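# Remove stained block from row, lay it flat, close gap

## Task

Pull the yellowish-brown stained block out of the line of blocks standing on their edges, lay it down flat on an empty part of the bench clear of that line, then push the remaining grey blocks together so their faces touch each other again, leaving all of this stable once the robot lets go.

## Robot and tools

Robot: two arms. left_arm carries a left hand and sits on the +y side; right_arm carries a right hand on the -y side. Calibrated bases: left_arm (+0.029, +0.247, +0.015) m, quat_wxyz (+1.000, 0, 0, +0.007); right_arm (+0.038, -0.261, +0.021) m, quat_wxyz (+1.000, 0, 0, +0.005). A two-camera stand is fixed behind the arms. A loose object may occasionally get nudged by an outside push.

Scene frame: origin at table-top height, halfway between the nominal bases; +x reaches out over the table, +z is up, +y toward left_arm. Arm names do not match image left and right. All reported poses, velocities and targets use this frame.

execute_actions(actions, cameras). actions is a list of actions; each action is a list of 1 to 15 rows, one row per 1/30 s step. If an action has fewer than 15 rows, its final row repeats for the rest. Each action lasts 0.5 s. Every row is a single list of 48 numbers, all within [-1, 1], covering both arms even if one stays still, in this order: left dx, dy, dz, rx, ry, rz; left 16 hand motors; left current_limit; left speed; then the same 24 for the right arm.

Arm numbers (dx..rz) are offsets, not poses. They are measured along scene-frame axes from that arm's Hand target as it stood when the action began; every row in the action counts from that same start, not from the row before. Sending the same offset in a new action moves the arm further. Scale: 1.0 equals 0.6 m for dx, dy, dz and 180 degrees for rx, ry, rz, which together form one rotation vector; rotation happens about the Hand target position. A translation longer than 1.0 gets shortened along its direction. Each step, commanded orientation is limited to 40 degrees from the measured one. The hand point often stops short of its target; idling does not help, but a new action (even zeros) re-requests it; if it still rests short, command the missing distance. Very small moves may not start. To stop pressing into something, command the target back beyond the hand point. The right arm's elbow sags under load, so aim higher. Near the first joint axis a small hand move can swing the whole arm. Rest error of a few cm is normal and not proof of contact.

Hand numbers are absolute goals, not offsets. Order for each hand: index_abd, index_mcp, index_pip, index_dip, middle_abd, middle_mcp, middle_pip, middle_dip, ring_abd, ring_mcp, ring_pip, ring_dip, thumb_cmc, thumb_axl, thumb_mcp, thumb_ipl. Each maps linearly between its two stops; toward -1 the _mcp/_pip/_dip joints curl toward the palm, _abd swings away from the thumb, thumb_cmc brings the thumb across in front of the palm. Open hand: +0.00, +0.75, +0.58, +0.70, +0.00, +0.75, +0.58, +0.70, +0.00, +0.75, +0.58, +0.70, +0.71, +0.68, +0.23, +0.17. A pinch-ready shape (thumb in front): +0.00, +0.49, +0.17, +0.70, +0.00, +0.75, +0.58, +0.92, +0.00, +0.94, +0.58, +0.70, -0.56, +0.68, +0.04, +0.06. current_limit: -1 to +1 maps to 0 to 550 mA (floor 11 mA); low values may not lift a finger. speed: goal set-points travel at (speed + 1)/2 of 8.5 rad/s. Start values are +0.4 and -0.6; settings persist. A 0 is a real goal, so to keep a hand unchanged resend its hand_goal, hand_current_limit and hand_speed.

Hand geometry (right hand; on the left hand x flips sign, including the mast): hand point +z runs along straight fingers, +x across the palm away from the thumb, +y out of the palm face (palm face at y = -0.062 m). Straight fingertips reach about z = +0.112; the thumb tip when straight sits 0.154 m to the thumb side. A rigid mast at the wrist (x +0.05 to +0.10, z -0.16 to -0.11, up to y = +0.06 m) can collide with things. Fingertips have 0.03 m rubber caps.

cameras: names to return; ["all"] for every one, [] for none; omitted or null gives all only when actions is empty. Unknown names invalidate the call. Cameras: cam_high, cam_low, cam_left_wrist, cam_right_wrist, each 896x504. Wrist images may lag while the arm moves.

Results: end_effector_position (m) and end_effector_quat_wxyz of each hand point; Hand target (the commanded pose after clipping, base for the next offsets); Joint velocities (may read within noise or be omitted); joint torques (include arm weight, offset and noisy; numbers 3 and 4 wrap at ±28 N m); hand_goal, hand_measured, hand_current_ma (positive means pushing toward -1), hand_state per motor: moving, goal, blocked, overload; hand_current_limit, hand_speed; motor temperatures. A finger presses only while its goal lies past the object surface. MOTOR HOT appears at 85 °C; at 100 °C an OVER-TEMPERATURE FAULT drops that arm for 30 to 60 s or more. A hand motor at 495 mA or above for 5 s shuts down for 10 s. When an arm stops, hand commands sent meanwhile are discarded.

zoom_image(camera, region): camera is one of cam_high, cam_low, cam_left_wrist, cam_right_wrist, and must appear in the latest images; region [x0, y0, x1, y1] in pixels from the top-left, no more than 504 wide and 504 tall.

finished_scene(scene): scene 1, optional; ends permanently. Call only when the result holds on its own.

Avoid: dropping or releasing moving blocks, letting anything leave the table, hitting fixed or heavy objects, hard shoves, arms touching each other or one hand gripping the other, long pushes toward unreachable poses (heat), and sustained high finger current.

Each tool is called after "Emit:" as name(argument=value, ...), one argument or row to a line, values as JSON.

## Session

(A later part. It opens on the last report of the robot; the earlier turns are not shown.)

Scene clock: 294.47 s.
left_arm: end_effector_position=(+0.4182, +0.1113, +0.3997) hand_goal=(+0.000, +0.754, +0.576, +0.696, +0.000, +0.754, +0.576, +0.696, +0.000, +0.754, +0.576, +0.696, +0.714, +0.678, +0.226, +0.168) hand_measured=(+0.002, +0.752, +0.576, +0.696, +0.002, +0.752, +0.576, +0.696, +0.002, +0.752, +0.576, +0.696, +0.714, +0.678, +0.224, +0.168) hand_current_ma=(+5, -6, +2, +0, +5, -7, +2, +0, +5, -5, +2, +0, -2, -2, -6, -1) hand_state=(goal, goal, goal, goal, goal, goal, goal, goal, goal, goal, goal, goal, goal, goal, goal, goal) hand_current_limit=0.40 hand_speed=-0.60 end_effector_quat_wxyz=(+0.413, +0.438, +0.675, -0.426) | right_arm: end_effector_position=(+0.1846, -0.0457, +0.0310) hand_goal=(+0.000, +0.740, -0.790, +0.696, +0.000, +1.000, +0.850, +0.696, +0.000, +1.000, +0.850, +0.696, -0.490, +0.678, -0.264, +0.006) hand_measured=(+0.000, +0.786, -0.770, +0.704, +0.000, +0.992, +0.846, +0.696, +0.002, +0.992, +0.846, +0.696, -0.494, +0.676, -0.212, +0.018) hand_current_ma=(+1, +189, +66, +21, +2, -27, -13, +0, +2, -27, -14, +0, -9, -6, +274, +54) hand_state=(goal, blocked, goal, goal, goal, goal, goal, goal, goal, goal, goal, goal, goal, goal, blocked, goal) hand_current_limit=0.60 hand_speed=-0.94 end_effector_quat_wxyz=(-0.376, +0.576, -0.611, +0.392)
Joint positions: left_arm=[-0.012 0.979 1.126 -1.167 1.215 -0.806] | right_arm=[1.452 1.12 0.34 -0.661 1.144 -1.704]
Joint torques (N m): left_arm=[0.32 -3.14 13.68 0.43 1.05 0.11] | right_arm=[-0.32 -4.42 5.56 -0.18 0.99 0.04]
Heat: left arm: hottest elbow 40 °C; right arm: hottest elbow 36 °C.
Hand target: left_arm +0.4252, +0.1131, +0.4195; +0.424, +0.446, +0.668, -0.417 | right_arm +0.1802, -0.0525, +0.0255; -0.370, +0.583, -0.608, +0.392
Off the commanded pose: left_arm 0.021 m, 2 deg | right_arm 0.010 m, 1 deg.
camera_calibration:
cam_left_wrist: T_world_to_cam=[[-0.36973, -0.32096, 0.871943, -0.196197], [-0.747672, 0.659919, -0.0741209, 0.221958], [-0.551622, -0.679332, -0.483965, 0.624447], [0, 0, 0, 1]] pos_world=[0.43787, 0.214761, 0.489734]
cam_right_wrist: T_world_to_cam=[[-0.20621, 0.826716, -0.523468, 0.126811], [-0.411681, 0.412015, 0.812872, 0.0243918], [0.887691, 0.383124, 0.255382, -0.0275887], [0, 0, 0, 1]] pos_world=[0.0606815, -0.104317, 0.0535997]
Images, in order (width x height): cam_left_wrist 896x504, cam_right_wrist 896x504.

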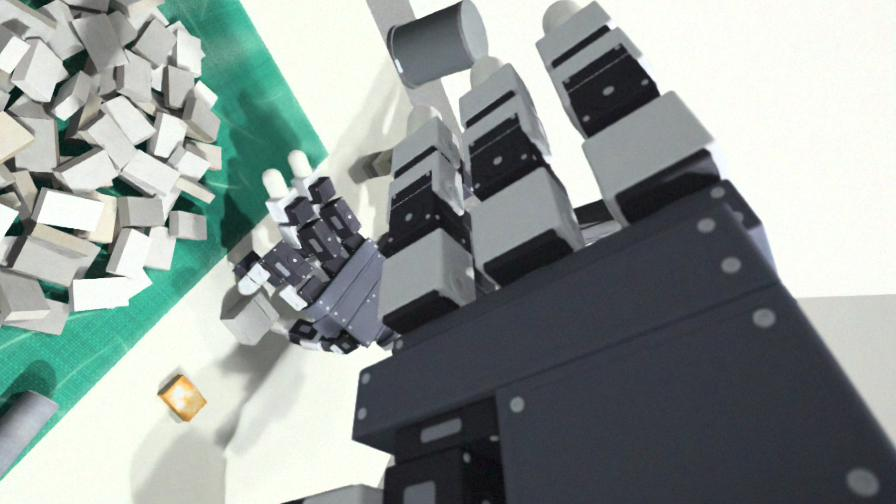

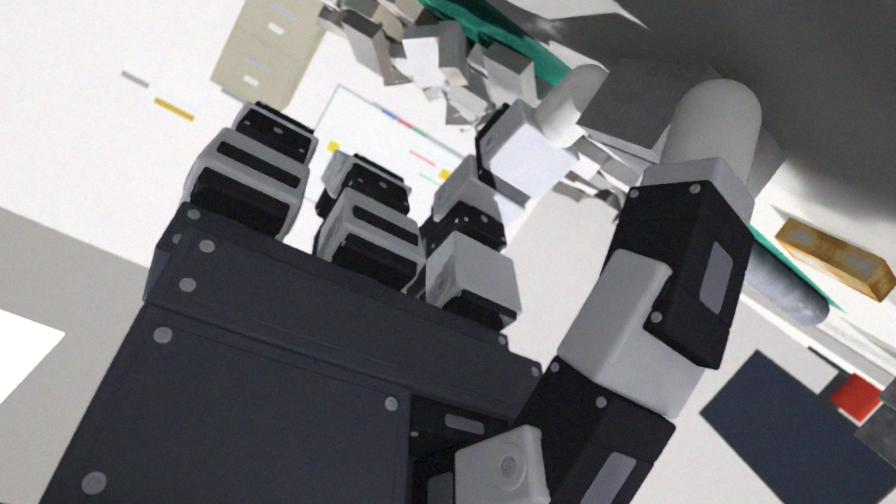

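Emit:
execute_actions(
  actions=[
    [[0,0,0,0,0,0,0,0.754,0.576,0.696,0,0.754,0.576,0.696,0,0.754,0.576,0.696,0.714,0.678,0.226,0.168,0.4,-0.6,0,0,0,0,0,0,0,0.80,-0.79,0.696,0,1,0.85,0.696,0,1,0.85,0.696,-0.49,0.678,-0.20,0.005,0.6,-0.96]],
    [[0,0,0,0,0,0,0,0.754,0.576,0.696,0,0.754,0.576,0.696,0,0.754,0.576,0.696,0.714,0.678,0.226,0.168,0.4,-0.6,0,0,0,0,0,0,0,0.84,-0.79,0.696,0,1,0.85,0.696,0,1,0.85,0.696,-0.49,0.678,-0.18,0.005,0.6,-0.94]],
    [[0,0,0,0,0,0,0,0.754,0.576,0.696,0,0.754,0.576,0.696,0,0.754,0.576,0.696,0.714,0.678,0.226,0.168,0.4,-0.6,0,0,0,0,0,0,0,0.88,-0.79,0.696,0,1,0.85,0.696,0,1,0.85,0.696,-0.49,0.678,-0.16,0.005,0.6,-0.94]],
  ],
  cameras=["cam_left_wrist","cam_right_wrist"],
)

Emit:
zoom_image(
  camera="cam_left_wrist",
  region=[205, 270, 305, 360],
)

Emit:
zoom_image(
  camera="cam_right_wrist",
  region=[500, 0, 896, 200],
)

Scene clock: 296.83 s.
left_arm: end_effector_position=(+0.4182, +0.1113, +0.3997) hand_goal=(+0.000, +0.754, +0.576, +0.696, +0.000, +0.754, +0.576, +0.696, +0.000, +0.754, +0.576, +0.696, +0.714, +0.678, +0.226, +0.168) hand_measured=(+0.002, +0.752, +0.576, +0.696, +0.002, +0.752, +0.576, +0.696, +0.002, +0.752, +0.576, +0.696, +0.714, +0.678, +0.224, +0.168) hand_current_ma=(+5, -6, +2, +0, +5, -7, +2, +0, +5, -5, +2, +0, -2, -2, -6, -1) hand_state=(goal, goal, goal, goal, goal, goal, goal, goal, goal, goal, goal, goal, goal, goal, goal, goal) hand_current_limit=0.40 hand_speed=-0.60 end_effector_quat_wxyz=(+0.413, +0.438, +0.675, -0.426) | right_arm: end_effector_position=(+0.1837, -0.0455, +0.0306) hand_goal=(+0.000, +0.880, -0.790, +0.696, +0.000, +1.000, +0.850, +0.696, +0.000, +1.000, +0.850, +0.696, -0.490, +0.678, -0.160, +0.006) hand_measured=(+0.000, +0.862, -0.786, +0.698, +0.000, +0.992, +0.846, +0.696, +0.002, +0.992, +0.846, +0.696, -0.494, +0.676, -0.162, +0.008) hand_current_ma=(+1, -60, +10, +7, +2, -27, -13, +0, +2, -27, -14, +0, -9, -6, -3, +10) hand_state=(goal, goal, goal, goal, goal, goal, goal, goal, goal, goal, goal, goal, goal, goal, goal, goal) hand_current_limit=0.60 hand_speed=-0.94 end_effector_quat_wxyz=(-0.375, +0.578, -0.611, +0.390)
Joint positions: left_arm=[-0.012 0.979 1.126 -1.167 1.215 -0.806] | right_arm=[1.454 1.12 0.34 -0.662 1.14 -1.703]
Joint torques (N m): left_arm=[0.32 -3.19 13.67 0.42 1.05 0.11] | right_arm=[-0.44 -4.42 5.57 -0.18 1.14 0.06]
Heat: left arm: hottest elbow 40 °C; right arm: hottest elbow 36 °C.
Hand target: left_arm +0.4252, +0.1131, +0.4195; +0.424, +0.446, +0.668, -0.417 | right_arm +0.1801, -0.0524, +0.0255; -0.370, +0.583, -0.608, +0.392
Off the commanded pose: left_arm 0.021 m, 2 deg | right_arm 0.009 m, 1 deg.
camera_calibration:
cam_left_wrist: T_world_to_cam=[[-0.36973, -0.32096, 0.871943, -0.196197], [-0.747672, 0.659919, -0.0741209, 0.221958], [-0.551622, -0.679332, -0.483965, 0.624447], [0, 0, 0, 1]] pos_world=[0.43787, 0.214761, 0.489734]
cam_right_wrist: T_world_to_cam=[[-0.209695, 0.826267, -0.522791, 0.126793], [-0.409705, 0.411223, 0.814271, 0.0238249], [0.887789, 0.384939, 0.252294, -0.0266138], [0, 0, 0, 1]] pos_world=[0.0599765, -0.104317, 0.0536007]
Images, in order (width x height): cam_left_wrist 896x504, cam_right_wrist 896x504.

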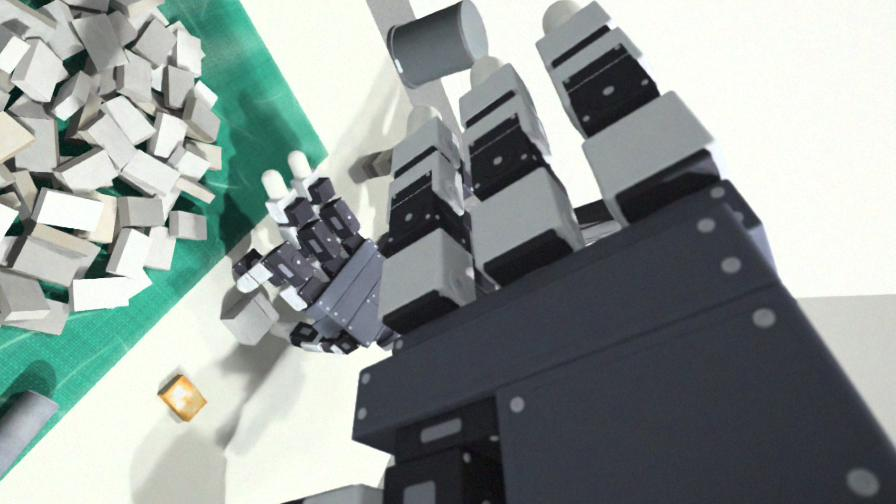

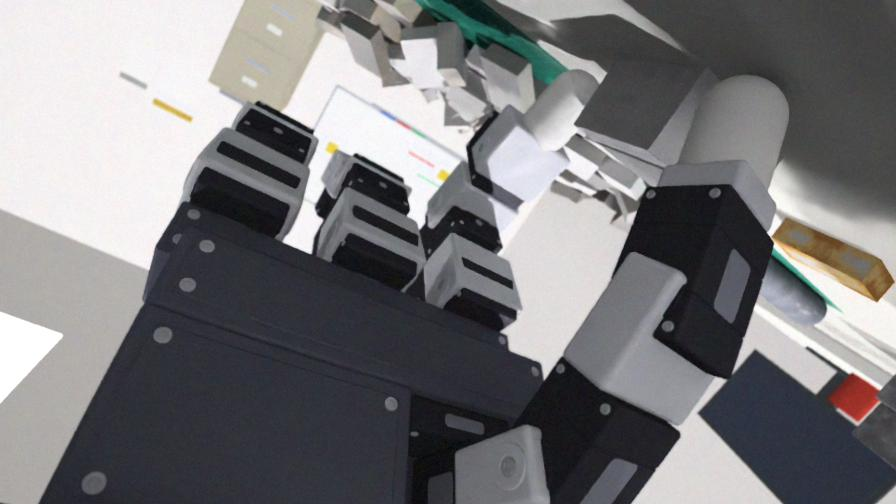

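Scaled by 5.040 from the camera's 896x504 image, which has a finer 1280x720 frame.

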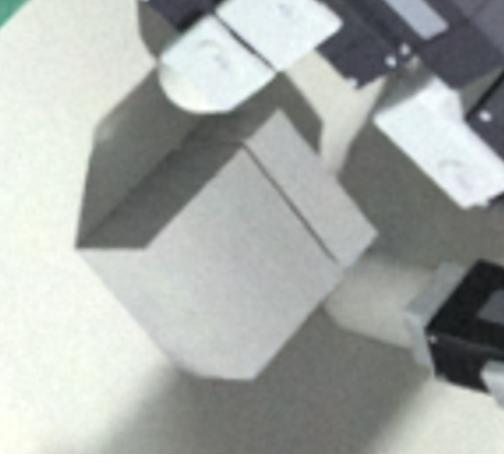

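Scaled by 1.273 from the camera's 896x504 image, which has a finer 1280x720 frame.

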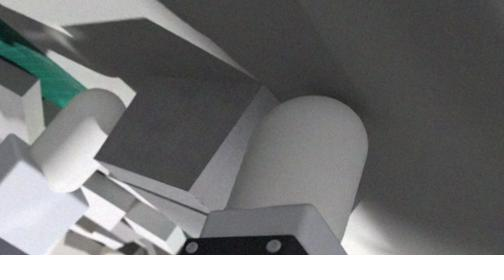

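Emit:
execute_actions(
  actions=[
    [[0,0,0,0,0,0,0,0.754,0.576,0.696,0,0.754,0.576,0.696,0,0.754,0.576,0.696,0.714,0.678,0.226,0.168,0.4,-0.6,0.0,0.01,0.03,0,0,0,0,0.88,-0.79,0.696,0,1,0.85,0.696,0,1,0.85,0.696,-0.49,0.678,-0.16,0.005,0.6,-0.9]],
    [[0,0,0,0,0,0,0,0.754,0.576,0.696,0,0.754,0.576,0.696,0,0.754,0.576,0.696,0.714,0.678,0.226,0.168,0.4,-0.6,0.0,0.01,0.04,0,0,0,0,0.88,-0.79,0.696,0,1,0.85,0.696,0,1,0.85,0.696,-0.49,0.678,-0.16,0.005,0.6,-0.9]],
    [[0,0,0,0,0,0,0,0.754,0.576,0.696,0,0.754,0.576,0.696,0,0.754,0.576,0.696,0.714,0.678,0.226,0.168,0.4,-0.6,0.0,0.03,0.04,0,0,0,0,0.88,-0.79,0.696,0,1,0.85,0.696,0,1,0.85,0.696,-0.49,0.678,-0.16,0.005,0.6,-0.9]],
  ],
  cameras=["cam_left_wrist","cam_right_wrist"],
)

Emit:
zoom_image(
  camera="cam_left_wrist",
  region=[205, 230, 325, 355],
)

Emit:
zoom_image(
  camera="cam_right_wrist",
  region=[500, 0, 896, 200],
)

Scene clock: 299.97 s.
left_arm: end_effector_position=(+0.4182, +0.1113, +0.3997) hand_goal=(+0.000, +0.754, +0.576, +0.696, +0.000, +0.754, +0.576, +0.696, +0.000, +0.754, +0.576, +0.696, +0.714, +0.678, +0.226, +0.168) hand_measured=(+0.002, +0.752, +0.576, +0.696, +0.002, +0.752, +0.576, +0.696, +0.002, +0.752, +0.576, +0.696, +0.714, +0.678, +0.224, +0.168) hand_current_ma=(+5, -6, +2, +0, +5, -7, +2, +0, +5, -5, +2, +0, -2, -2, -6, -1) hand_state=(goal, goal, goal, goal, goal, goal, goal, goal, goal, goal, goal, goal, goal, goal, goal, goal) hand_current_limit=0.40 hand_speed=-0.60 end_effector_quat_wxyz=(+0.413, +0.438, +0.675, -0.426) | right_arm: end_effector_position=(+0.1807, -0.0428, +0.0760) hand_goal=(+0.000, +0.880, -0.790, +0.696, +0.000, +1.000, +0.850, +0.696, +0.000, +1.000, +0.850, +0.696, -0.490, +0.678, -0.160, +0.006) hand_measured=(+0.000, +0.864, -0.786, +0.698, +0.000, +0.992, +0.846, +0.696, +0.002, +0.992, +0.846, +0.696, -0.492, +0.676, -0.162, +0.008) hand_current_ma=(+1, -56, +10, +7, +2, -27, -13, +0, +2, -27, -14, +0, -6, -6, -3, +10) hand_state=(goal, goal, goal, goal, goal, goal, goal, goal, goal, goal, goal, goal, goal, goal, goal, goal) hand_current_limit=0.60 hand_speed=-0.90 end_effector_quat_wxyz=(-0.356, +0.591, -0.601, +0.404)
Joint positions: left_arm=[-0.012 0.979 1.126 -1.167 1.215 -0.806] | right_arm=[1.466 1.036 0.452 -0.938 1.137 -1.678]
Joint torques (N m): left_arm=[0.32 -3.14 13.68 0.44 1.05 0.11] | right_arm=[-0.44 -3.78 10.93 -0.31 1.31 0.06]
Heat: left arm: hottest elbow 40 °C; right arm: hottest elbow 36 °C.
Hand target: left_arm +0.4252, +0.1131, +0.4195; +0.424, +0.446, +0.668, -0.417 | right_arm +0.1801, -0.0225, +0.0915; -0.370, +0.583, -0.608, +0.392
Off the commanded pose: left_arm 0.021 m, 2 deg | right_arm 0.025 m, 2 deg.
camera_calibration:
cam_left_wrist: T_world_to_cam=[[-0.36973, -0.32096, 0.871943, -0.196197], [-0.747672, 0.659919, -0.0741209, 0.221958], [-0.551622, -0.679332, -0.483965, 0.624447], [0, 0, 0, 1]] pos_world=[0.43787, 0.214761, 0.489734]
cam_right_wrist: T_world_to_cam=[[-0.217101, 0.794923, -0.566537, 0.151075], [-0.402693, 0.455759, 0.793802, -0.0132687], [0.889216, 0.400476, 0.221165, -0.0336353], [0, 0, 0, 1]] pos_world=[0.0573644, -0.100576, 0.103561]
Images, in order (width x height): cam_left_wrist 896x504, cam_right_wrist 896x504.

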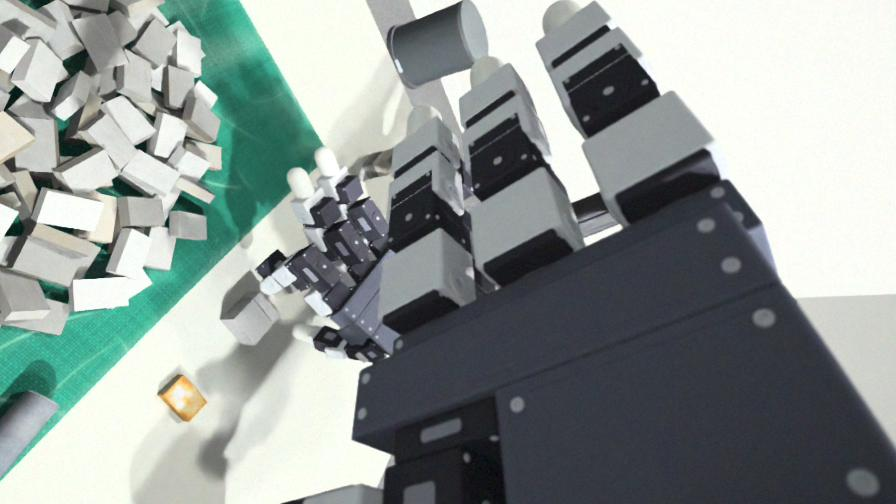

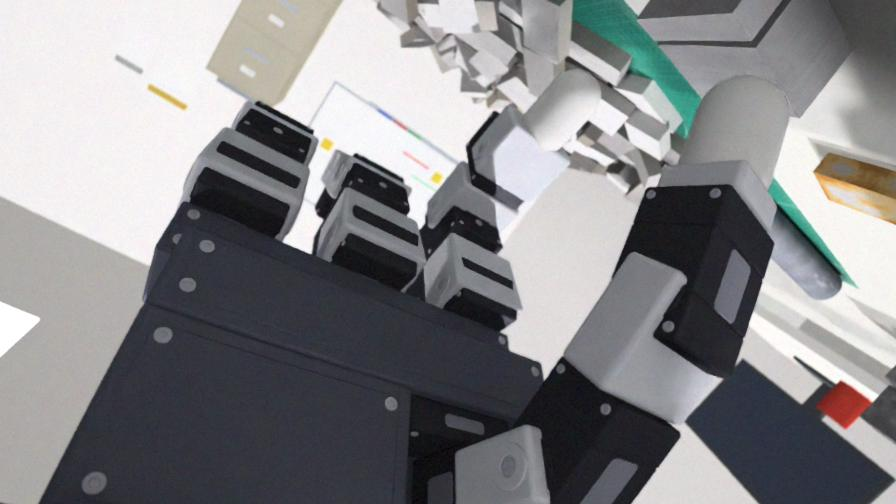

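Scaled by 4.032 from the camera's 896x504 image, which has a finer 1280x720 frame.

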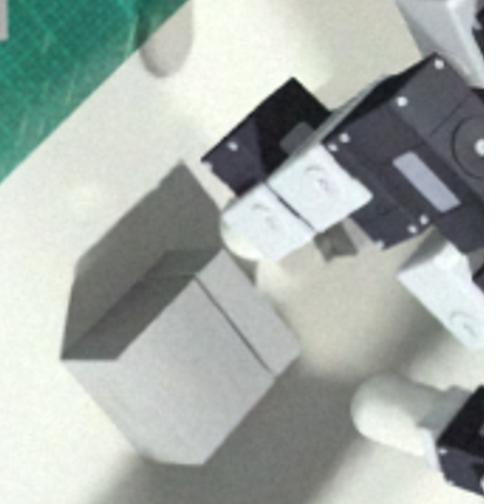

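Scaled by 1.273 from the camera's 896x504 image, which has a finer 1280x720 frame.

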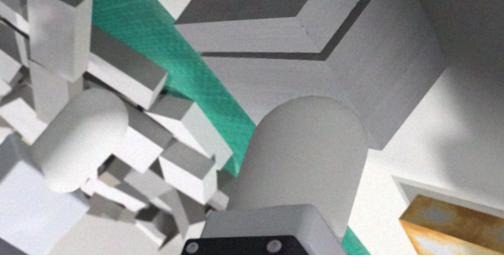

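Emit:
execute_actions(
  actions=[
    [[0,0,0,0,0,0,0,0.754,0.576,0.696,0,0.754,0.576,0.696,0,0.754,0.576,0.696,0.714,0.678,0.226,0.168,0.4,-0.6,0.008,-0.04,0.03,0,0,0,0,0.88,-0.79,0.696,0,1,0.85,0.696,0,1,0.85,0.696,-0.49,0.678,-0.16,0.005,0.6,-0.9]],
    [[0,0,0,0,0,0,0,0.754,0.576,0.696,0,0.754,0.576,0.696,0,0.754,0.576,0.696,0.714,0.678,0.226,0.168,0.4,-0.6,0.006,-0.045,0.025,0,0,0,0,0.88,-0.79,0.696,0,1,0.85,0.696,0,1,0.85,0.696,-0.49,0.678,-0.16,0.005,0.6,-0.9]],
  ],
  cameras=["cam_left_wrist","cam_right_wrist"],
)

Emit:
zoom_image(
  camera="cam_left_wrist",
  region=[250, 230, 330, 310],
)

Scene clock: 302.47 s.
left_arm: end_effector_position=(+0.4182, +0.1113, +0.3997) hand_goal=(+0.000, +0.754, +0.576, +0.696, +0.000, +0.754, +0.576, +0.696, +0.000, +0.754, +0.576, +0.696, +0.714, +0.678, +0.226, +0.168) hand_measured=(+0.002, +0.752, +0.576, +0.696, +0.002, +0.752, +0.576, +0.696, +0.002, +0.752, +0.576, +0.696, +0.714, +0.678, +0.224, +0.168) hand_current_ma=(+5, -6, +2, +0, +5, -7, +2, +0, +5, -5, +2, +0, -2, -2, -6, -1) hand_state=(goal, goal, goal, goal, goal, goal, goal, goal, goal, goal, goal, goal, goal, goal, goal, goal) hand_current_limit=0.40 hand_speed=-0.60 end_effector_quat_wxyz=(+0.413, +0.438, +0.675, -0.426) | right_arm: end_effector_position=(+0.1883, -0.0690, +0.1242) hand_goal=(+0.000, +0.880, -0.790, +0.696, +0.000, +1.000, +0.850, +0.696, +0.000, +1.000, +0.850, +0.696, -0.490, +0.678, -0.160, +0.006) hand_measured=(+0.000, +0.864, -0.786, +0.698, +0.000, +0.992, +0.846, +0.696, +0.002, +0.992, +0.846, +0.696, -0.492, +0.676, -0.160, +0.008) hand_current_ma=(+1, -54, +9, +7, +2, -27, -13, +0, +2, -27, -14, +0, -6, -6, -2, +10) hand_state=(goal, goal, goal, goal, goal, goal, goal, goal, goal, goal, goal, goal, goal, goal, goal, goal) hand_current_limit=0.60 hand_speed=-0.90 end_effector_quat_wxyz=(-0.377, +0.578, -0.610, +0.388)
Joint positions: left_arm=[-0.012 0.979 1.126 -1.167 1.215 -0.806] | right_arm=[1.412 0.762 0.452 -1.033 1.132 -1.809]
Joint torques (N m): left_arm=[0.26 -3.14 13.67 0.44 1.05 0.11] | right_arm=[-1.67 -2.61 8.88 -0.03 1.1 -0.27]
Heat: left arm: hottest elbow 40 °C; right arm: hottest elbow 37 °C.
Hand target: left_arm +0.4252, +0.1131, +0.4195; +0.424, +0.446, +0.668, -0.417 | right_arm +0.1885, -0.0735, +0.1245; -0.370, +0.583, -0.608, +0.392
Off the commanded pose: left_arm 0.021 m, 2 deg | right_arm 0.005 m, 1 deg.
camera_calibration:
cam_left_wrist: T_world_to_cam=[[-0.36973, -0.32096, 0.871943, -0.196197], [-0.747672, 0.659919, -0.0741209, 0.221958], [-0.551622, -0.679332, -0.483965, 0.624447], [0, 0, 0, 1]] pos_world=[0.43787, 0.214761, 0.489734]
cam_right_wrist: T_world_to_cam=[[-0.213106, 0.827201, -0.519927, 0.196543], [-0.411046, 0.406857, 0.815787, -0.0410114], [0.886356, 0.387563, 0.253314, -0.0448422], [0, 0, 0, 1]] pos_world=[0.0647731, -0.128515, 0.147003]
Images, in order (width x height): cam_left_wrist 896x504, cam_right_wrist 896x504.

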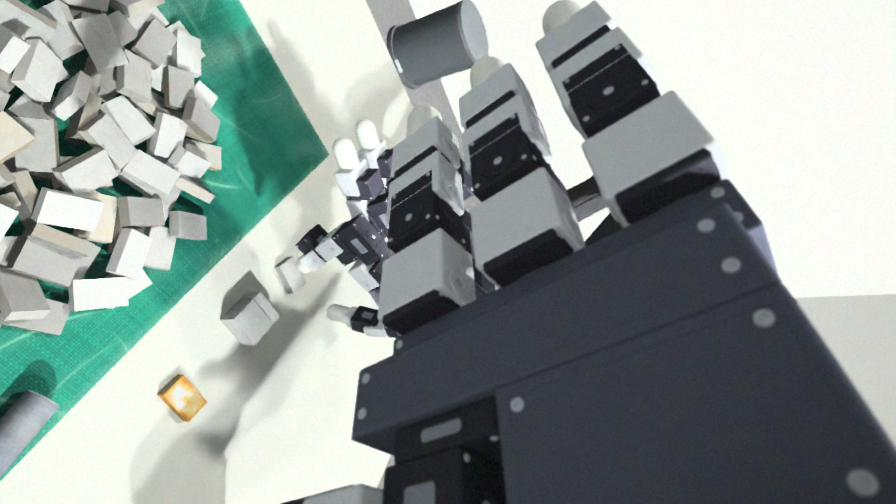

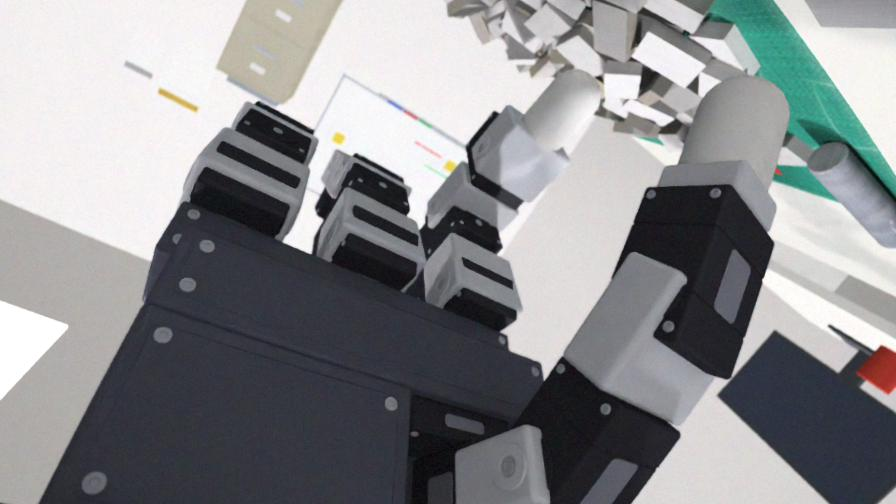

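Scaled by 6.300 from the camera's 896x504 image, which has a finer 1280x720 frame.

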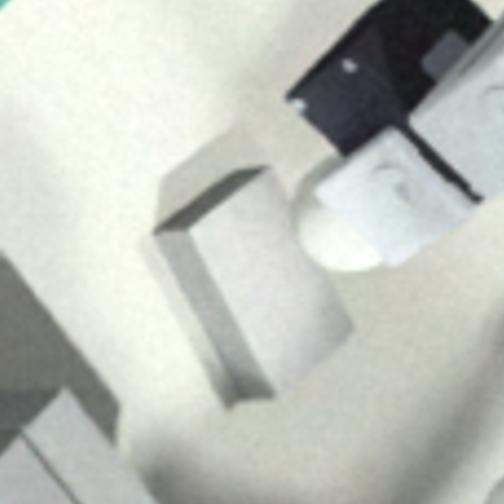

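Emit:
execute_actions(
  actions=[
    [[0,0,0,0,0,0,0,0.754,0.576,0.696,0,0.754,0.576,0.696,0,0.754,0.576,0.696,0.714,0.678,0.226,0.168,0.4,-0.6,-0.003,-0.004,-0.004,-0.045,0,-0.004,0,0.88,-0.79,0.696,0,1,0.85,0.696,0,1,0.85,0.696,-0.49,0.678,-0.16,0.005,0.7,-0.9]],
    [[0,0,0,0,0,0,0,0.754,0.576,0.696,0,0.754,0.576,0.696,0,0.754,0.576,0.696,0.714,0.678,0.226,0.168,0.4,-0.6,-0.003,-0.004,-0.006,-0.045,0,-0.004,0,0.88,-0.79,0.696,0,1,0.85,0.696,0,1,0.85,0.696,-0.49,0.678,-0.16,0.005,0.7,-0.9]],
    [[0,0,0,0,0,0,0,0.754,0.576,0.696,0,0.754,0.576,0.696,0,0.754,0.576,0.696,0.714,0.678,0.226,0.168,0.4,-0.6,-0.003,-0.004,-0.006,-0.045,0,-0.004,0,0.88,-0.79,0.696,0,1,0.85,0.696,0,1,0.85,0.696,-0.49,0.678,-0.16,0.005,0.7,-0.9]],
    [[0,0,0,0,0,0,0,0.754,0.576,0.696,0,0.754,0.576,0.696,0,0.754,0.576,0.696,0.714,0.678,0.226,0.168,0.4,-0.6,-0.003,-0.004,-0.006,-0.045,0,-0.004,0,0.88,-0.79,0.696,0,1,0.85,0.696,0,1,0.85,0.696,-0.49,0.678,-0.16,0.005,0.7,-0.9]],
  ],
  cameras=["cam_right_wrist"],
)

Scene clock: 308.23 s.
left_arm: end_effector_position=(+0.4182, +0.1113, +0.3997) hand_goal=(+0.000, +0.754, +0.576, +0.696, +0.000, +0.754, +0.576, +0.696, +0.000, +0.754, +0.576, +0.696, +0.714, +0.678, +0.226, +0.168) hand_measured=(+0.002, +0.752, +0.576, +0.696, +0.002, +0.752, +0.576, +0.696, +0.002, +0.752, +0.576, +0.696, +0.714, +0.678, +0.224, +0.168) hand_current_ma=(+5, -6, +2, +0, +5, -7, +2, +0, +5, -5, +2, +0, -2, -2, -6, -1) hand_state=(goal, goal, goal, goal, goal, goal, goal, goal, goal, goal, goal, goal, goal, goal, goal, goal) hand_current_limit=0.40 hand_speed=-0.60 end_effector_quat_wxyz=(+0.413, +0.438, +0.675, -0.426) | right_arm: end_effector_position=(+0.1810, -0.1013, +0.1031) hand_goal=(+0.000, +0.880, -0.790, +0.696, +0.000, +1.000, +0.850, +0.696, +0.000, +1.000, +0.850, +0.696, -0.490, +0.678, -0.160, +0.006) hand_measured=(+0.000, +0.866, -0.786, +0.698, +0.000, +0.992, +0.846, +0.696, +0.002, +0.992, +0.846, +0.696, -0.488, +0.678, -0.160, +0.008) hand_current_ma=(+1, -51, +9, +7, +2, -27, -13, +0, +2, -27, -14, +0, +3, -2, -2, +10) hand_state=(goal, goal, goal, goal, goal, goal, goal, goal, goal, goal, goal, goal, goal, goal, goal, goal) hand_current_limit=0.70 hand_speed=-0.90 end_effector_quat_wxyz=(-0.170, +0.652, -0.483, +0.559)
Joint positions: left_arm=[-0.012 0.979 1.126 -1.167 1.215 -0.806] | right_arm=[1.466 1.293 0.617 -1.529 1.167 -1.533]
Joint torques (N m): left_arm=[0.26 -3.14 13.68 0.44 1.06 0.11] | right_arm=[-0.44 -5.48 9.16 -1.62 1.15 0]
Heat: left arm: hottest elbow 40 °C; right arm: hottest elbow 37 °C.
Hand target: left_arm +0.4252, +0.1131, +0.4195; +0.424, +0.446, +0.668, -0.417 | right_arm +0.1813, -0.0831, +0.1113; -0.183, +0.648, -0.489, +0.555
Off the commanded pose: left_arm 0.021 m, 2 deg | right_arm 0.020 m, 2 deg.
camera_calibration:
cam_right_wrist: T_world_to_cam=[[-0.191207, 0.38978, -0.900839, 0.201703], [-0.366958, 0.822835, 0.433917, 0.0597913], [0.910374, 0.413538, -0.0142987, 0.00530477], [0, 0, 0, 1]] pos_world=[0.0556786, -0.130012, 0.155833]
Images, in order (width x height): cam_right_wrist 896x504.

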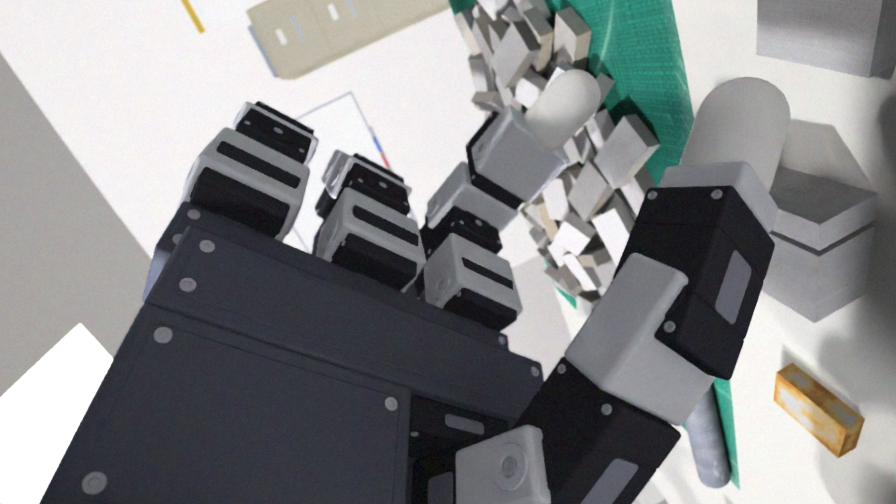

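Emit:
execute_actions(
  actions=[],
)

Scene clock: 310.20 s.
left_arm: end_effector_position=(+0.4182, +0.1113, +0.3997) hand_goal=(+0.000, +0.754, +0.576, +0.696, +0.000, +0.754, +0.576, +0.696, +0.000, +0.754, +0.576, +0.696, +0.714, +0.678, +0.226, +0.168) hand_measured=(+0.002, +0.752, +0.576, +0.696, +0.002, +0.752, +0.576, +0.696, +0.002, +0.752, +0.576, +0.696, +0.714, +0.678, +0.224, +0.168) hand_current_ma=(+5, -6, +2, +0, +5, -7, +2, +0, +5, -5, +2, +0, -2, -2, -6, -1) hand_state=(goal, goal, goal, goal, goal, goal, goal, goal, goal, goal, goal, goal, goal, goal, goal, goal) hand_current_limit=0.40 hand_speed=-0.60 end_effector_quat_wxyz=(+0.413, +0.438, +0.675, -0.426) | right_arm: end_effector_position=(+0.1810, -0.1013, +0.1031) hand_goal=(+0.000, +0.880, -0.790, +0.696, +0.000, +1.000, +0.850, +0.696, +0.000, +1.000, +0.850, +0.696, -0.490, +0.678, -0.160, +0.006) hand_measured=(+0.000, +0.866, -0.786, +0.698, +0.000, +0.992, +0.846, +0.696, +0.002, +0.992, +0.846, +0.696, -0.488, +0.678, -0.160, +0.008) hand_current_ma=(+1, -51, +9, +7, +2, -27, -13, +0, +2, -27, -14, +0, +3, -2, -2, +10) hand_state=(goal, goal, goal, goal, goal, goal, goal, goal, goal, goal, goal, goal, goal, goal, goal, goal) hand_current_limit=0.70 hand_speed=-0.90 end_effector_quat_wxyz=(-0.170, +0.652, -0.483, +0.559)
Joint positions: left_arm=[-0.012 0.979 1.126 -1.167 1.215 -0.806] | right_arm=[1.466 1.293 0.617 -1.529 1.167 -1.532]
Joint velocities: within noise
Joint torques (N m): left_arm=[0.32 -3.08 13.7 0.43 1.05 0.11] | right_arm=[-0.44 -5.6 9.14 -1.61 1.15 0]
Motor temperatures (°C): left_arm=[29 29 40 27 30 29] | right_arm=[27 30 37 29 36 30]
Heat: left arm: hottest elbow 40 °C; right arm: hottest elbow 37 °C.
Hand target: left_arm +0.4252, +0.1131, +0.4195; +0.424, +0.446, +0.668, -0.417 | right_arm +0.1813, -0.0831, +0.1113; -0.183, +0.648, -0.489, +0.555
Off the commanded pose: left_arm 0.021 m, 2 deg | right_arm 0.020 m, 2 deg.
camera_calibration:
cam_left_wrist: T_world_to_cam=[[-0.36973, -0.32096, 0.871943, -0.196197], [-0.747672, 0.659919, -0.0741209, 0.221958], [-0.551622, -0.679332, -0.483965, 0.624447], [0, 0, 0, 1]] pos_world=[0.43787, 0.214761, 0.489734]
cam_right_wrist: T_world_to_cam=[[-0.191007, 0.390089, -0.900748, 0.201627], [-0.366962, 0.822728, 0.434117, 0.0597897], [0.910415, 0.413459, -0.0139988, 0.00524369], [0, 0, 0, 1]] pos_world=[0.0556788, -0.130011, 0.155733]

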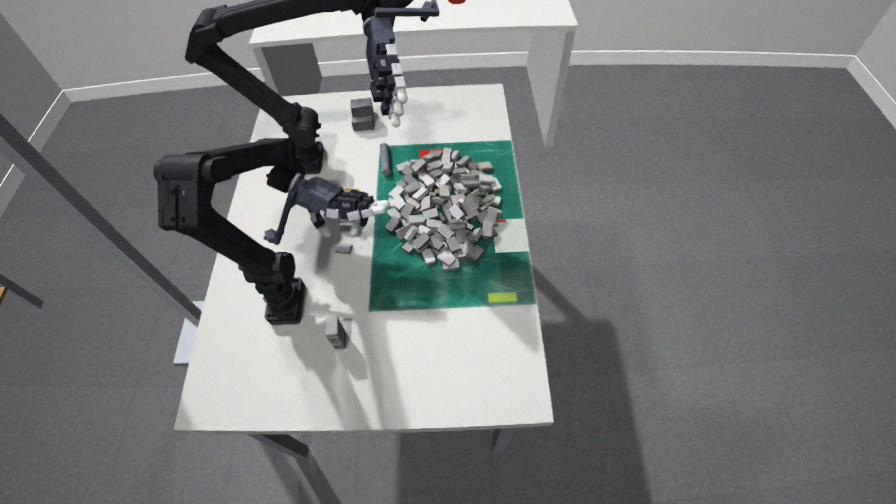

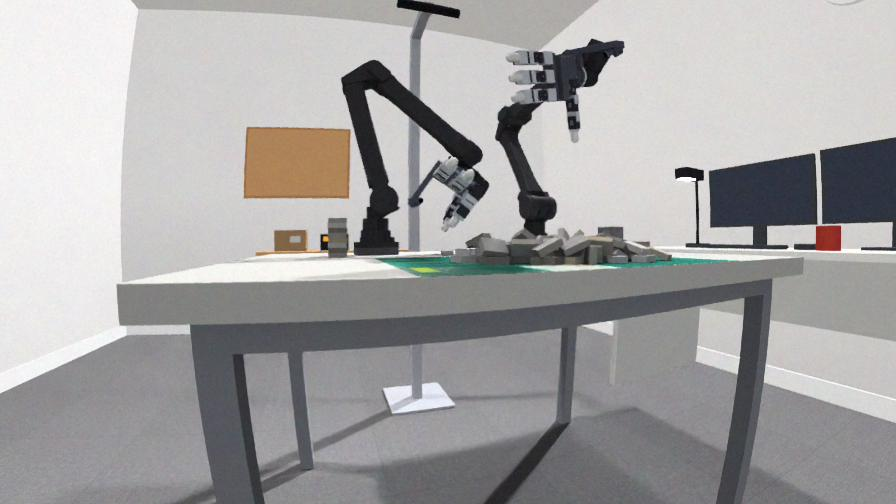

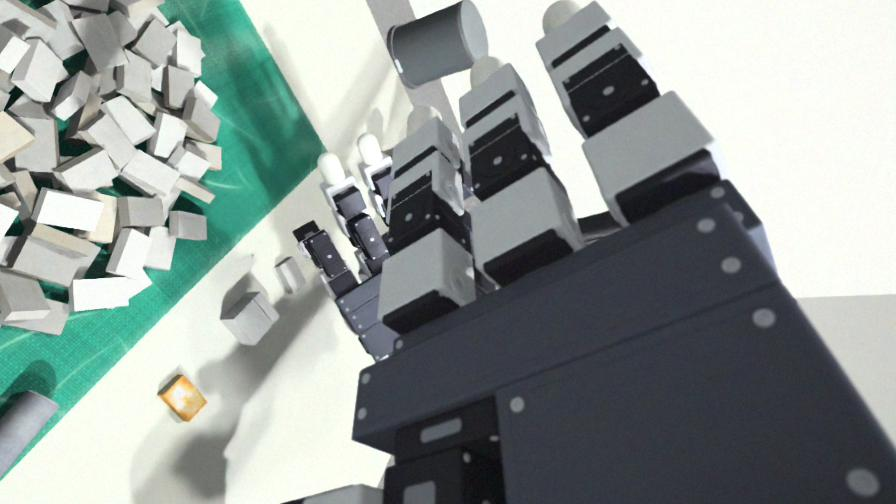

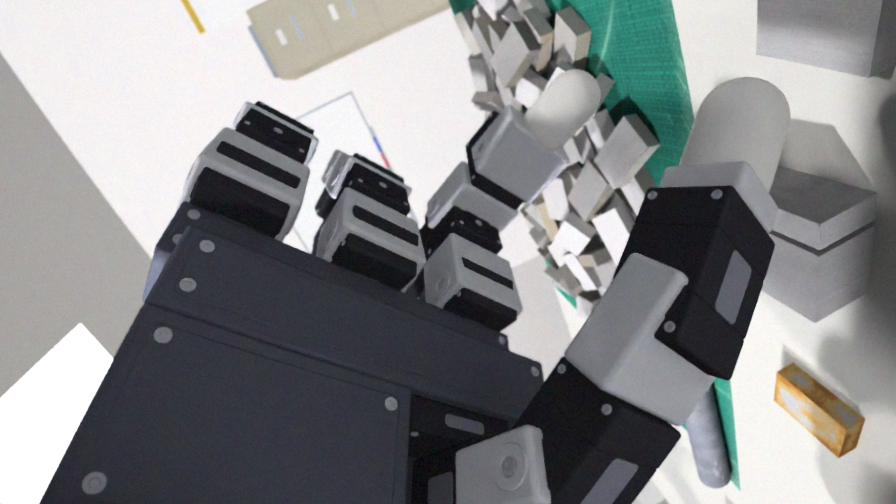

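Emit:
zoom_image(
  camera="cam_left_wrist",
  region=[140, 220, 380, 440],
)

Emit:
zoom_image(
  camera="cam_right_wrist",
  region=[660, 60, 896, 500],
)

Scaled by 2.100 from the camera's 896x504 image, which has a finer 1280x720 frame.

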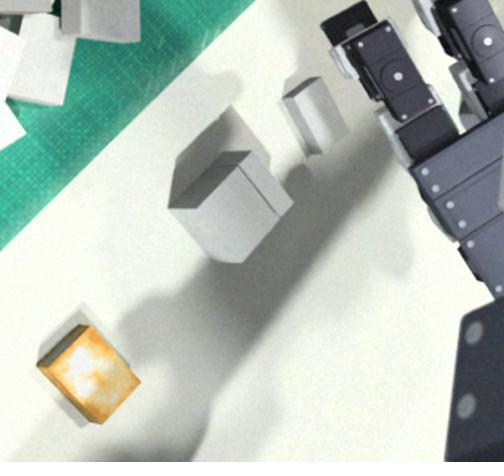

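Scaled by 1.145 from the camera's 896x504 image, which has a finer 1280x720 frame.

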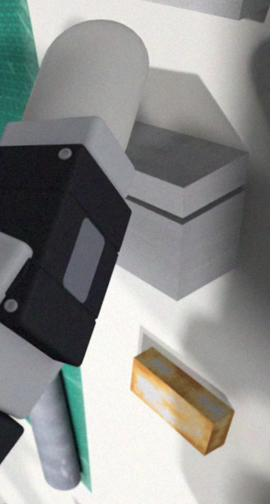

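Emit:
execute_actions(
  actions=[
    [[0,0,0,0,0,0,0,0.754,0.576,0.696,0,0.754,0.576,0.696,0,0.754,0.576,0.696,0.714,0.678,0.226,0.168,0.4,-0.6,0,0,-0.0167,-0.045,0,-0.004,0,0.88,-0.79,0.696,0,1,0.85,0.696,0,1,0.85,0.696,-0.49,0.678,-0.16,0.005,0.7,-0.9]],
    [[0,0,0,0,0,0,0,0.754,0.576,0.696,0,0.754,0.576,0.696,0,0.754,0.576,0.696,0.714,0.678,0.226,0.168,0.4,-0.6,0,0,-0.0167,-0.045,0,-0.004,0,0.88,-0.79,0.696,0,1,0.85,0.696,0,1,0.85,0.696,-0.49,0.678,-0.16,0.005,0.7,-0.9]],
  ],
  cameras=["cam_left_wrist","cam_right_wrist"],
)

Scene clock: 317.00 s.
left_arm: end_effector_position=(+0.4182, +0.1113, +0.3997) hand_goal=(+0.000, +0.754, +0.576, +0.696, +0.000, +0.754, +0.576, +0.696, +0.000, +0.754, +0.576, +0.696, +0.714, +0.678, +0.226, +0.168) hand_measured=(+0.002, +0.752, +0.576, +0.696, +0.002, +0.752, +0.576, +0.696, +0.002, +0.752, +0.576, +0.696, +0.714, +0.678, +0.224, +0.168) hand_current_ma=(+5, -6, +2, +0, +5, -7, +2, +0, +5, -5, +2, +0, -2, -2, -6, -1) hand_state=(goal, goal, goal, goal, goal, goal, goal, goal, goal, goal, goal, goal, goal, goal, goal, goal) hand_current_limit=0.40 hand_speed=-0.60 end_effector_quat_wxyz=(+0.413, +0.438, +0.675, -0.426) | right_arm: end_effector_position=(+0.1819, -0.0970, +0.0877) hand_goal=(+0.000, +0.880, -0.790, +0.696, +0.000, +1.000, +0.850, +0.696, +0.000, +1.000, +0.850, +0.696, -0.490, +0.678, -0.160, +0.006) hand_measured=(+0.000, +0.868, -0.786, +0.698, +0.000, +0.992, +0.846, +0.696, +0.002, +0.992, +0.846, +0.696, -0.488, +0.678, -0.160, +0.008) hand_current_ma=(+1, -41, +8, +6, +2, -27, -13, +0, +2, -27, -14, +0, +7, +0, -2, +10) hand_state=(goal, goal, goal, goal, goal, goal, goal, goal, goal, goal, goal, goal, goal, goal, goal, goal) hand_current_limit=0.70 hand_speed=-0.90 end_effector_quat_wxyz=(-0.074, +0.664, -0.409, +0.621)
Joint positions: left_arm=[-0.012 0.979 1.126 -1.167 1.215 -0.806] | right_arm=[1.469 1.584 0.706 -1.679 1.167 -1.446]
Joint torques (N m): left_arm=[0.32 -3.14 13.68 0.43 1.06 0.1] | right_arm=[-0.5 -8.53 6.74 -2.19 0.63 -0.02]
Heat: left arm: hottest elbow 40 °C; right arm: hottest elbow 37 °C.
Hand target: left_arm +0.4252, +0.1131, +0.4195; +0.424, +0.446, +0.668, -0.417 | right_arm +0.1813, -0.0832, +0.0912; -0.083, +0.661, -0.414, +0.621
Off the commanded pose: left_arm 0.021 m, 2 deg | right_arm 0.014 m, 1 deg.
joint sent to its limit (right arm) — joint 4 (wrist pitch), lower limit. The joint targets still meet the commanded pose.
camera_calibration:
cam_left_wrist: T_world_to_cam=[[-0.36973, -0.32096, 0.871943, -0.196197], [-0.747672, 0.659919, -0.0741209, 0.221958], [-0.551622, -0.679332, -0.483965, 0.624447], [0, 0, 0, 1]] pos_world=[0.43787, 0.214761, 0.489734]
cam_right_wrist: T_world_to_cam=[[-0.185967, 0.136787, -0.972988, 0.167226], [-0.348819, 0.916567, 0.195525, 0.0900006], [0.918554, 0.375758, -0.122738, 0.00687589], [0, 0, 0, 1]] pos_world=[0.0561766, -0.10795, 0.145955]
Images, in order (width x height): cam_left_wrist 896x504, cam_right_wrist 896x504.

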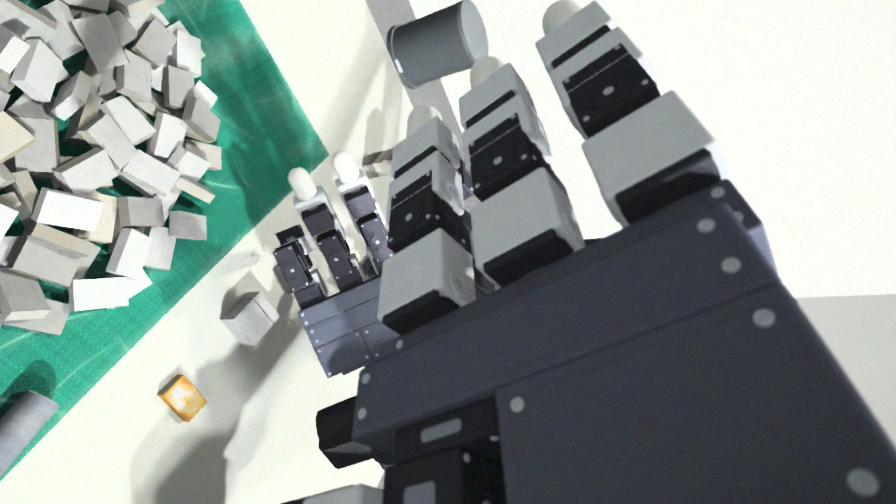

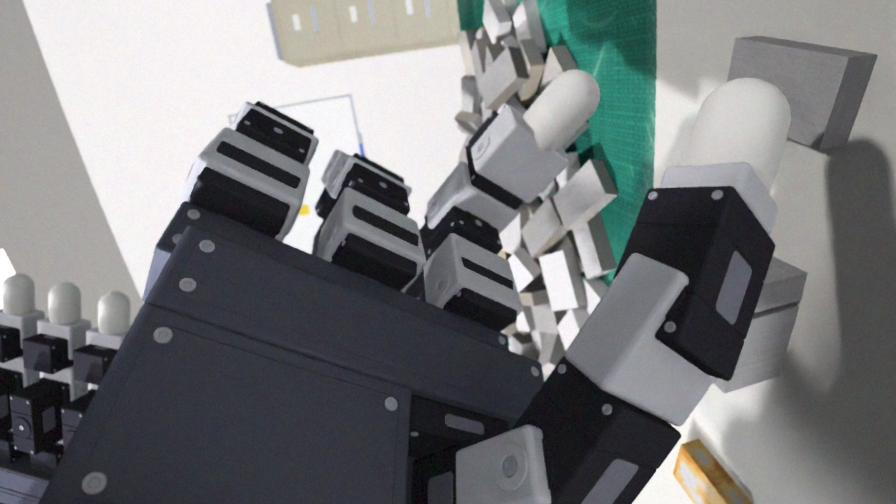

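Emit:
execute_actions(
  actions=[
    [[0,0,0,0,0,0,0,0.754,0.576,0.696,0,0.754,0.576,0.696,0,0.754,0.576,0.696,0.714,0.678,0.226,0.168,0.4,-0.6,0,0,-0.0167,-0.03,0,-0.003,0,0.88,-0.79,0.696,0,1,0.85,0.696,0,1,0.85,0.696,-0.49,0.678,-0.16,0.005,0.7,-0.9]],
    [[0,0,0,0,0,0,0,0.754,0.576,0.696,0,0.754,0.576,0.696,0,0.754,0.576,0.696,0.714,0.678,0.226,0.168,0.4,-0.6,0,0,-0.0167,-0.027,0,-0.003,0,0.88,-0.79,0.696,0,1,0.85,0.696,0,1,0.85,0.696,-0.49,0.678,-0.16,0.005,0.7,-0.9]],
  ],
  cameras=["cam_left_wrist","cam_right_wrist"],
)

Scene clock: 318.50 s.
left_arm: end_effector_position=(+0.4182, +0.1113, +0.3997) hand_goal=(+0.000, +0.754, +0.576, +0.696, +0.000, +0.754, +0.576, +0.696, +0.000, +0.754, +0.576, +0.696, +0.714, +0.678, +0.226, +0.168) hand_measured=(+0.002, +0.752, +0.576, +0.696, +0.002, +0.752, +0.576, +0.696, +0.002, +0.752, +0.576, +0.696, +0.714, +0.678, +0.224, +0.168) hand_current_ma=(+5, -6, +2, +0, +5, -7, +2, +0, +5, -5, +2, +0, -2, -2, -6, -1) hand_state=(goal, goal, goal, goal, goal, goal, goal, goal, goal, goal, goal, goal, goal, goal, goal, goal) hand_current_limit=0.40 hand_speed=-0.60 end_effector_quat_wxyz=(+0.413, +0.438, +0.675, -0.426) | right_arm: end_effector_position=(+0.1817, -0.0923, +0.0681) hand_goal=(+0.000, +0.880, -0.790, +0.696, +0.000, +1.000, +0.850, +0.696, +0.000, +1.000, +0.850, +0.696, -0.490, +0.678, -0.160, +0.006) hand_measured=(+0.000, +0.870, -0.786, +0.698, +0.000, +0.992, +0.846, +0.696, +0.002, +0.992, +0.846, +0.696, -0.486, +0.678, -0.160, +0.008) hand_current_ma=(+1, -36, +8, +6, +2, -27, -13, +0, +2, -27, -14, +0, +9, +0, -2, +10) hand_state=(goal, goal, goal, goal, goal, goal, goal, goal, goal, goal, goal, goal, goal, goal, goal, goal) hand_current_limit=0.70 hand_speed=-0.90 end_effector_quat_wxyz=(-0.027, +0.675, -0.367, +0.640)
Joint positions: left_arm=[-0.012 0.979 1.126 -1.167 1.215 -0.806] | right_arm=[1.469 1.734 0.746 -1.682 1.165 -1.469]
Joint torques (N m): left_arm=[0.32 -3.14 13.68 0.44 1.06 0.1] | right_arm=[-0.97 -9.76 5.53 -2.22 0.43 -0.36]
Heat: left arm: hottest elbow 40 °C; right arm: hottest elbow 37 °C.
Hand target: left_arm +0.4252, +0.1131, +0.4195; +0.424, +0.446, +0.668, -0.417 | right_arm +0.1813, -0.0831, +0.0712; -0.018, +0.662, -0.363, +0.656
Off the commanded pose: left_arm 0.021 m, 2 deg | right_arm 0.010 m, 3 deg.
joint sent to its limit (right arm) — joint 4 (wrist pitch), lower limit. The joint targets are off in orientation, not in position.
camera_calibration:
cam_left_wrist: T_world_to_cam=[[-0.36973, -0.32096, 0.871943, -0.196197], [-0.747672, 0.659919, -0.0741209, 0.221958], [-0.551622, -0.679332, -0.483965, 0.624447], [0, 0, 0, 1]] pos_world=[0.43787, 0.214761, 0.489734]
cam_right_wrist: T_world_to_cam=[[-0.206961, 0.00638603, -0.978328, 0.139571], [-0.348695, 0.933828, 0.0798604, 0.0989097], [0.9141, 0.357667, -0.191039, 0.00658953], [0, 0, 0, 1]] pos_world=[0.0573517, -0.0956127, 0.129907]
Images, in order (width x height): cam_left_wrist 896x504, cam_right_wrist 896x504.

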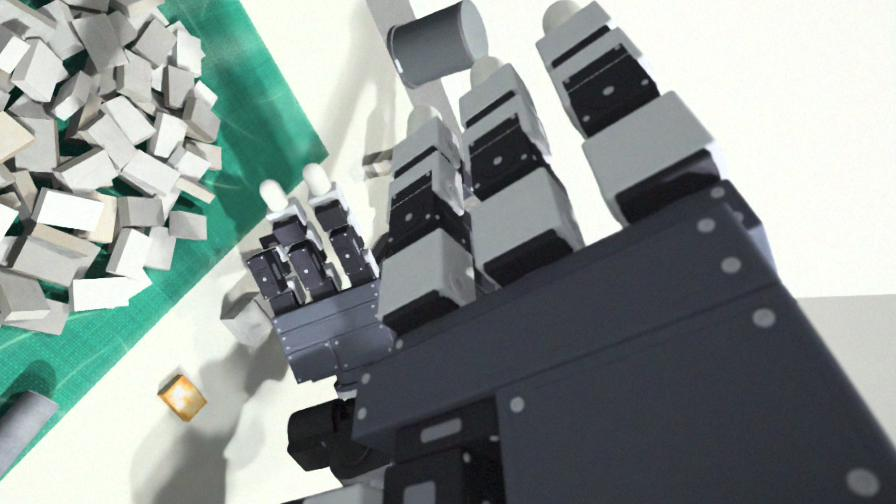

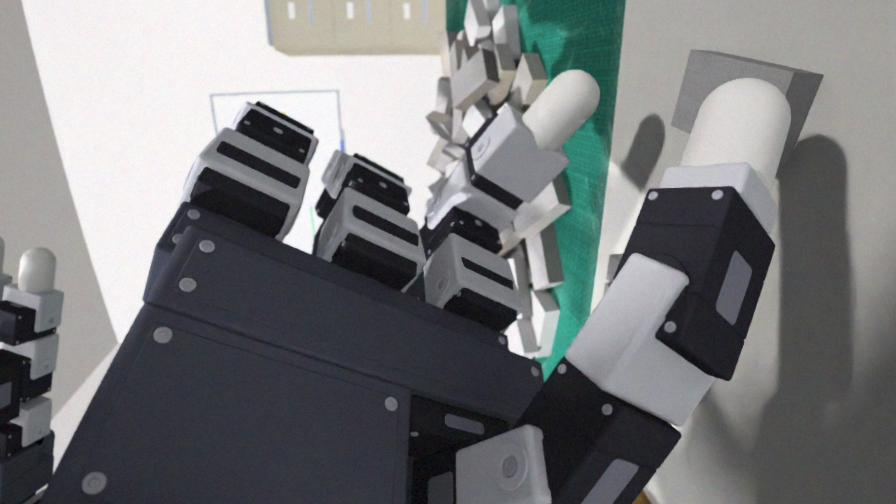

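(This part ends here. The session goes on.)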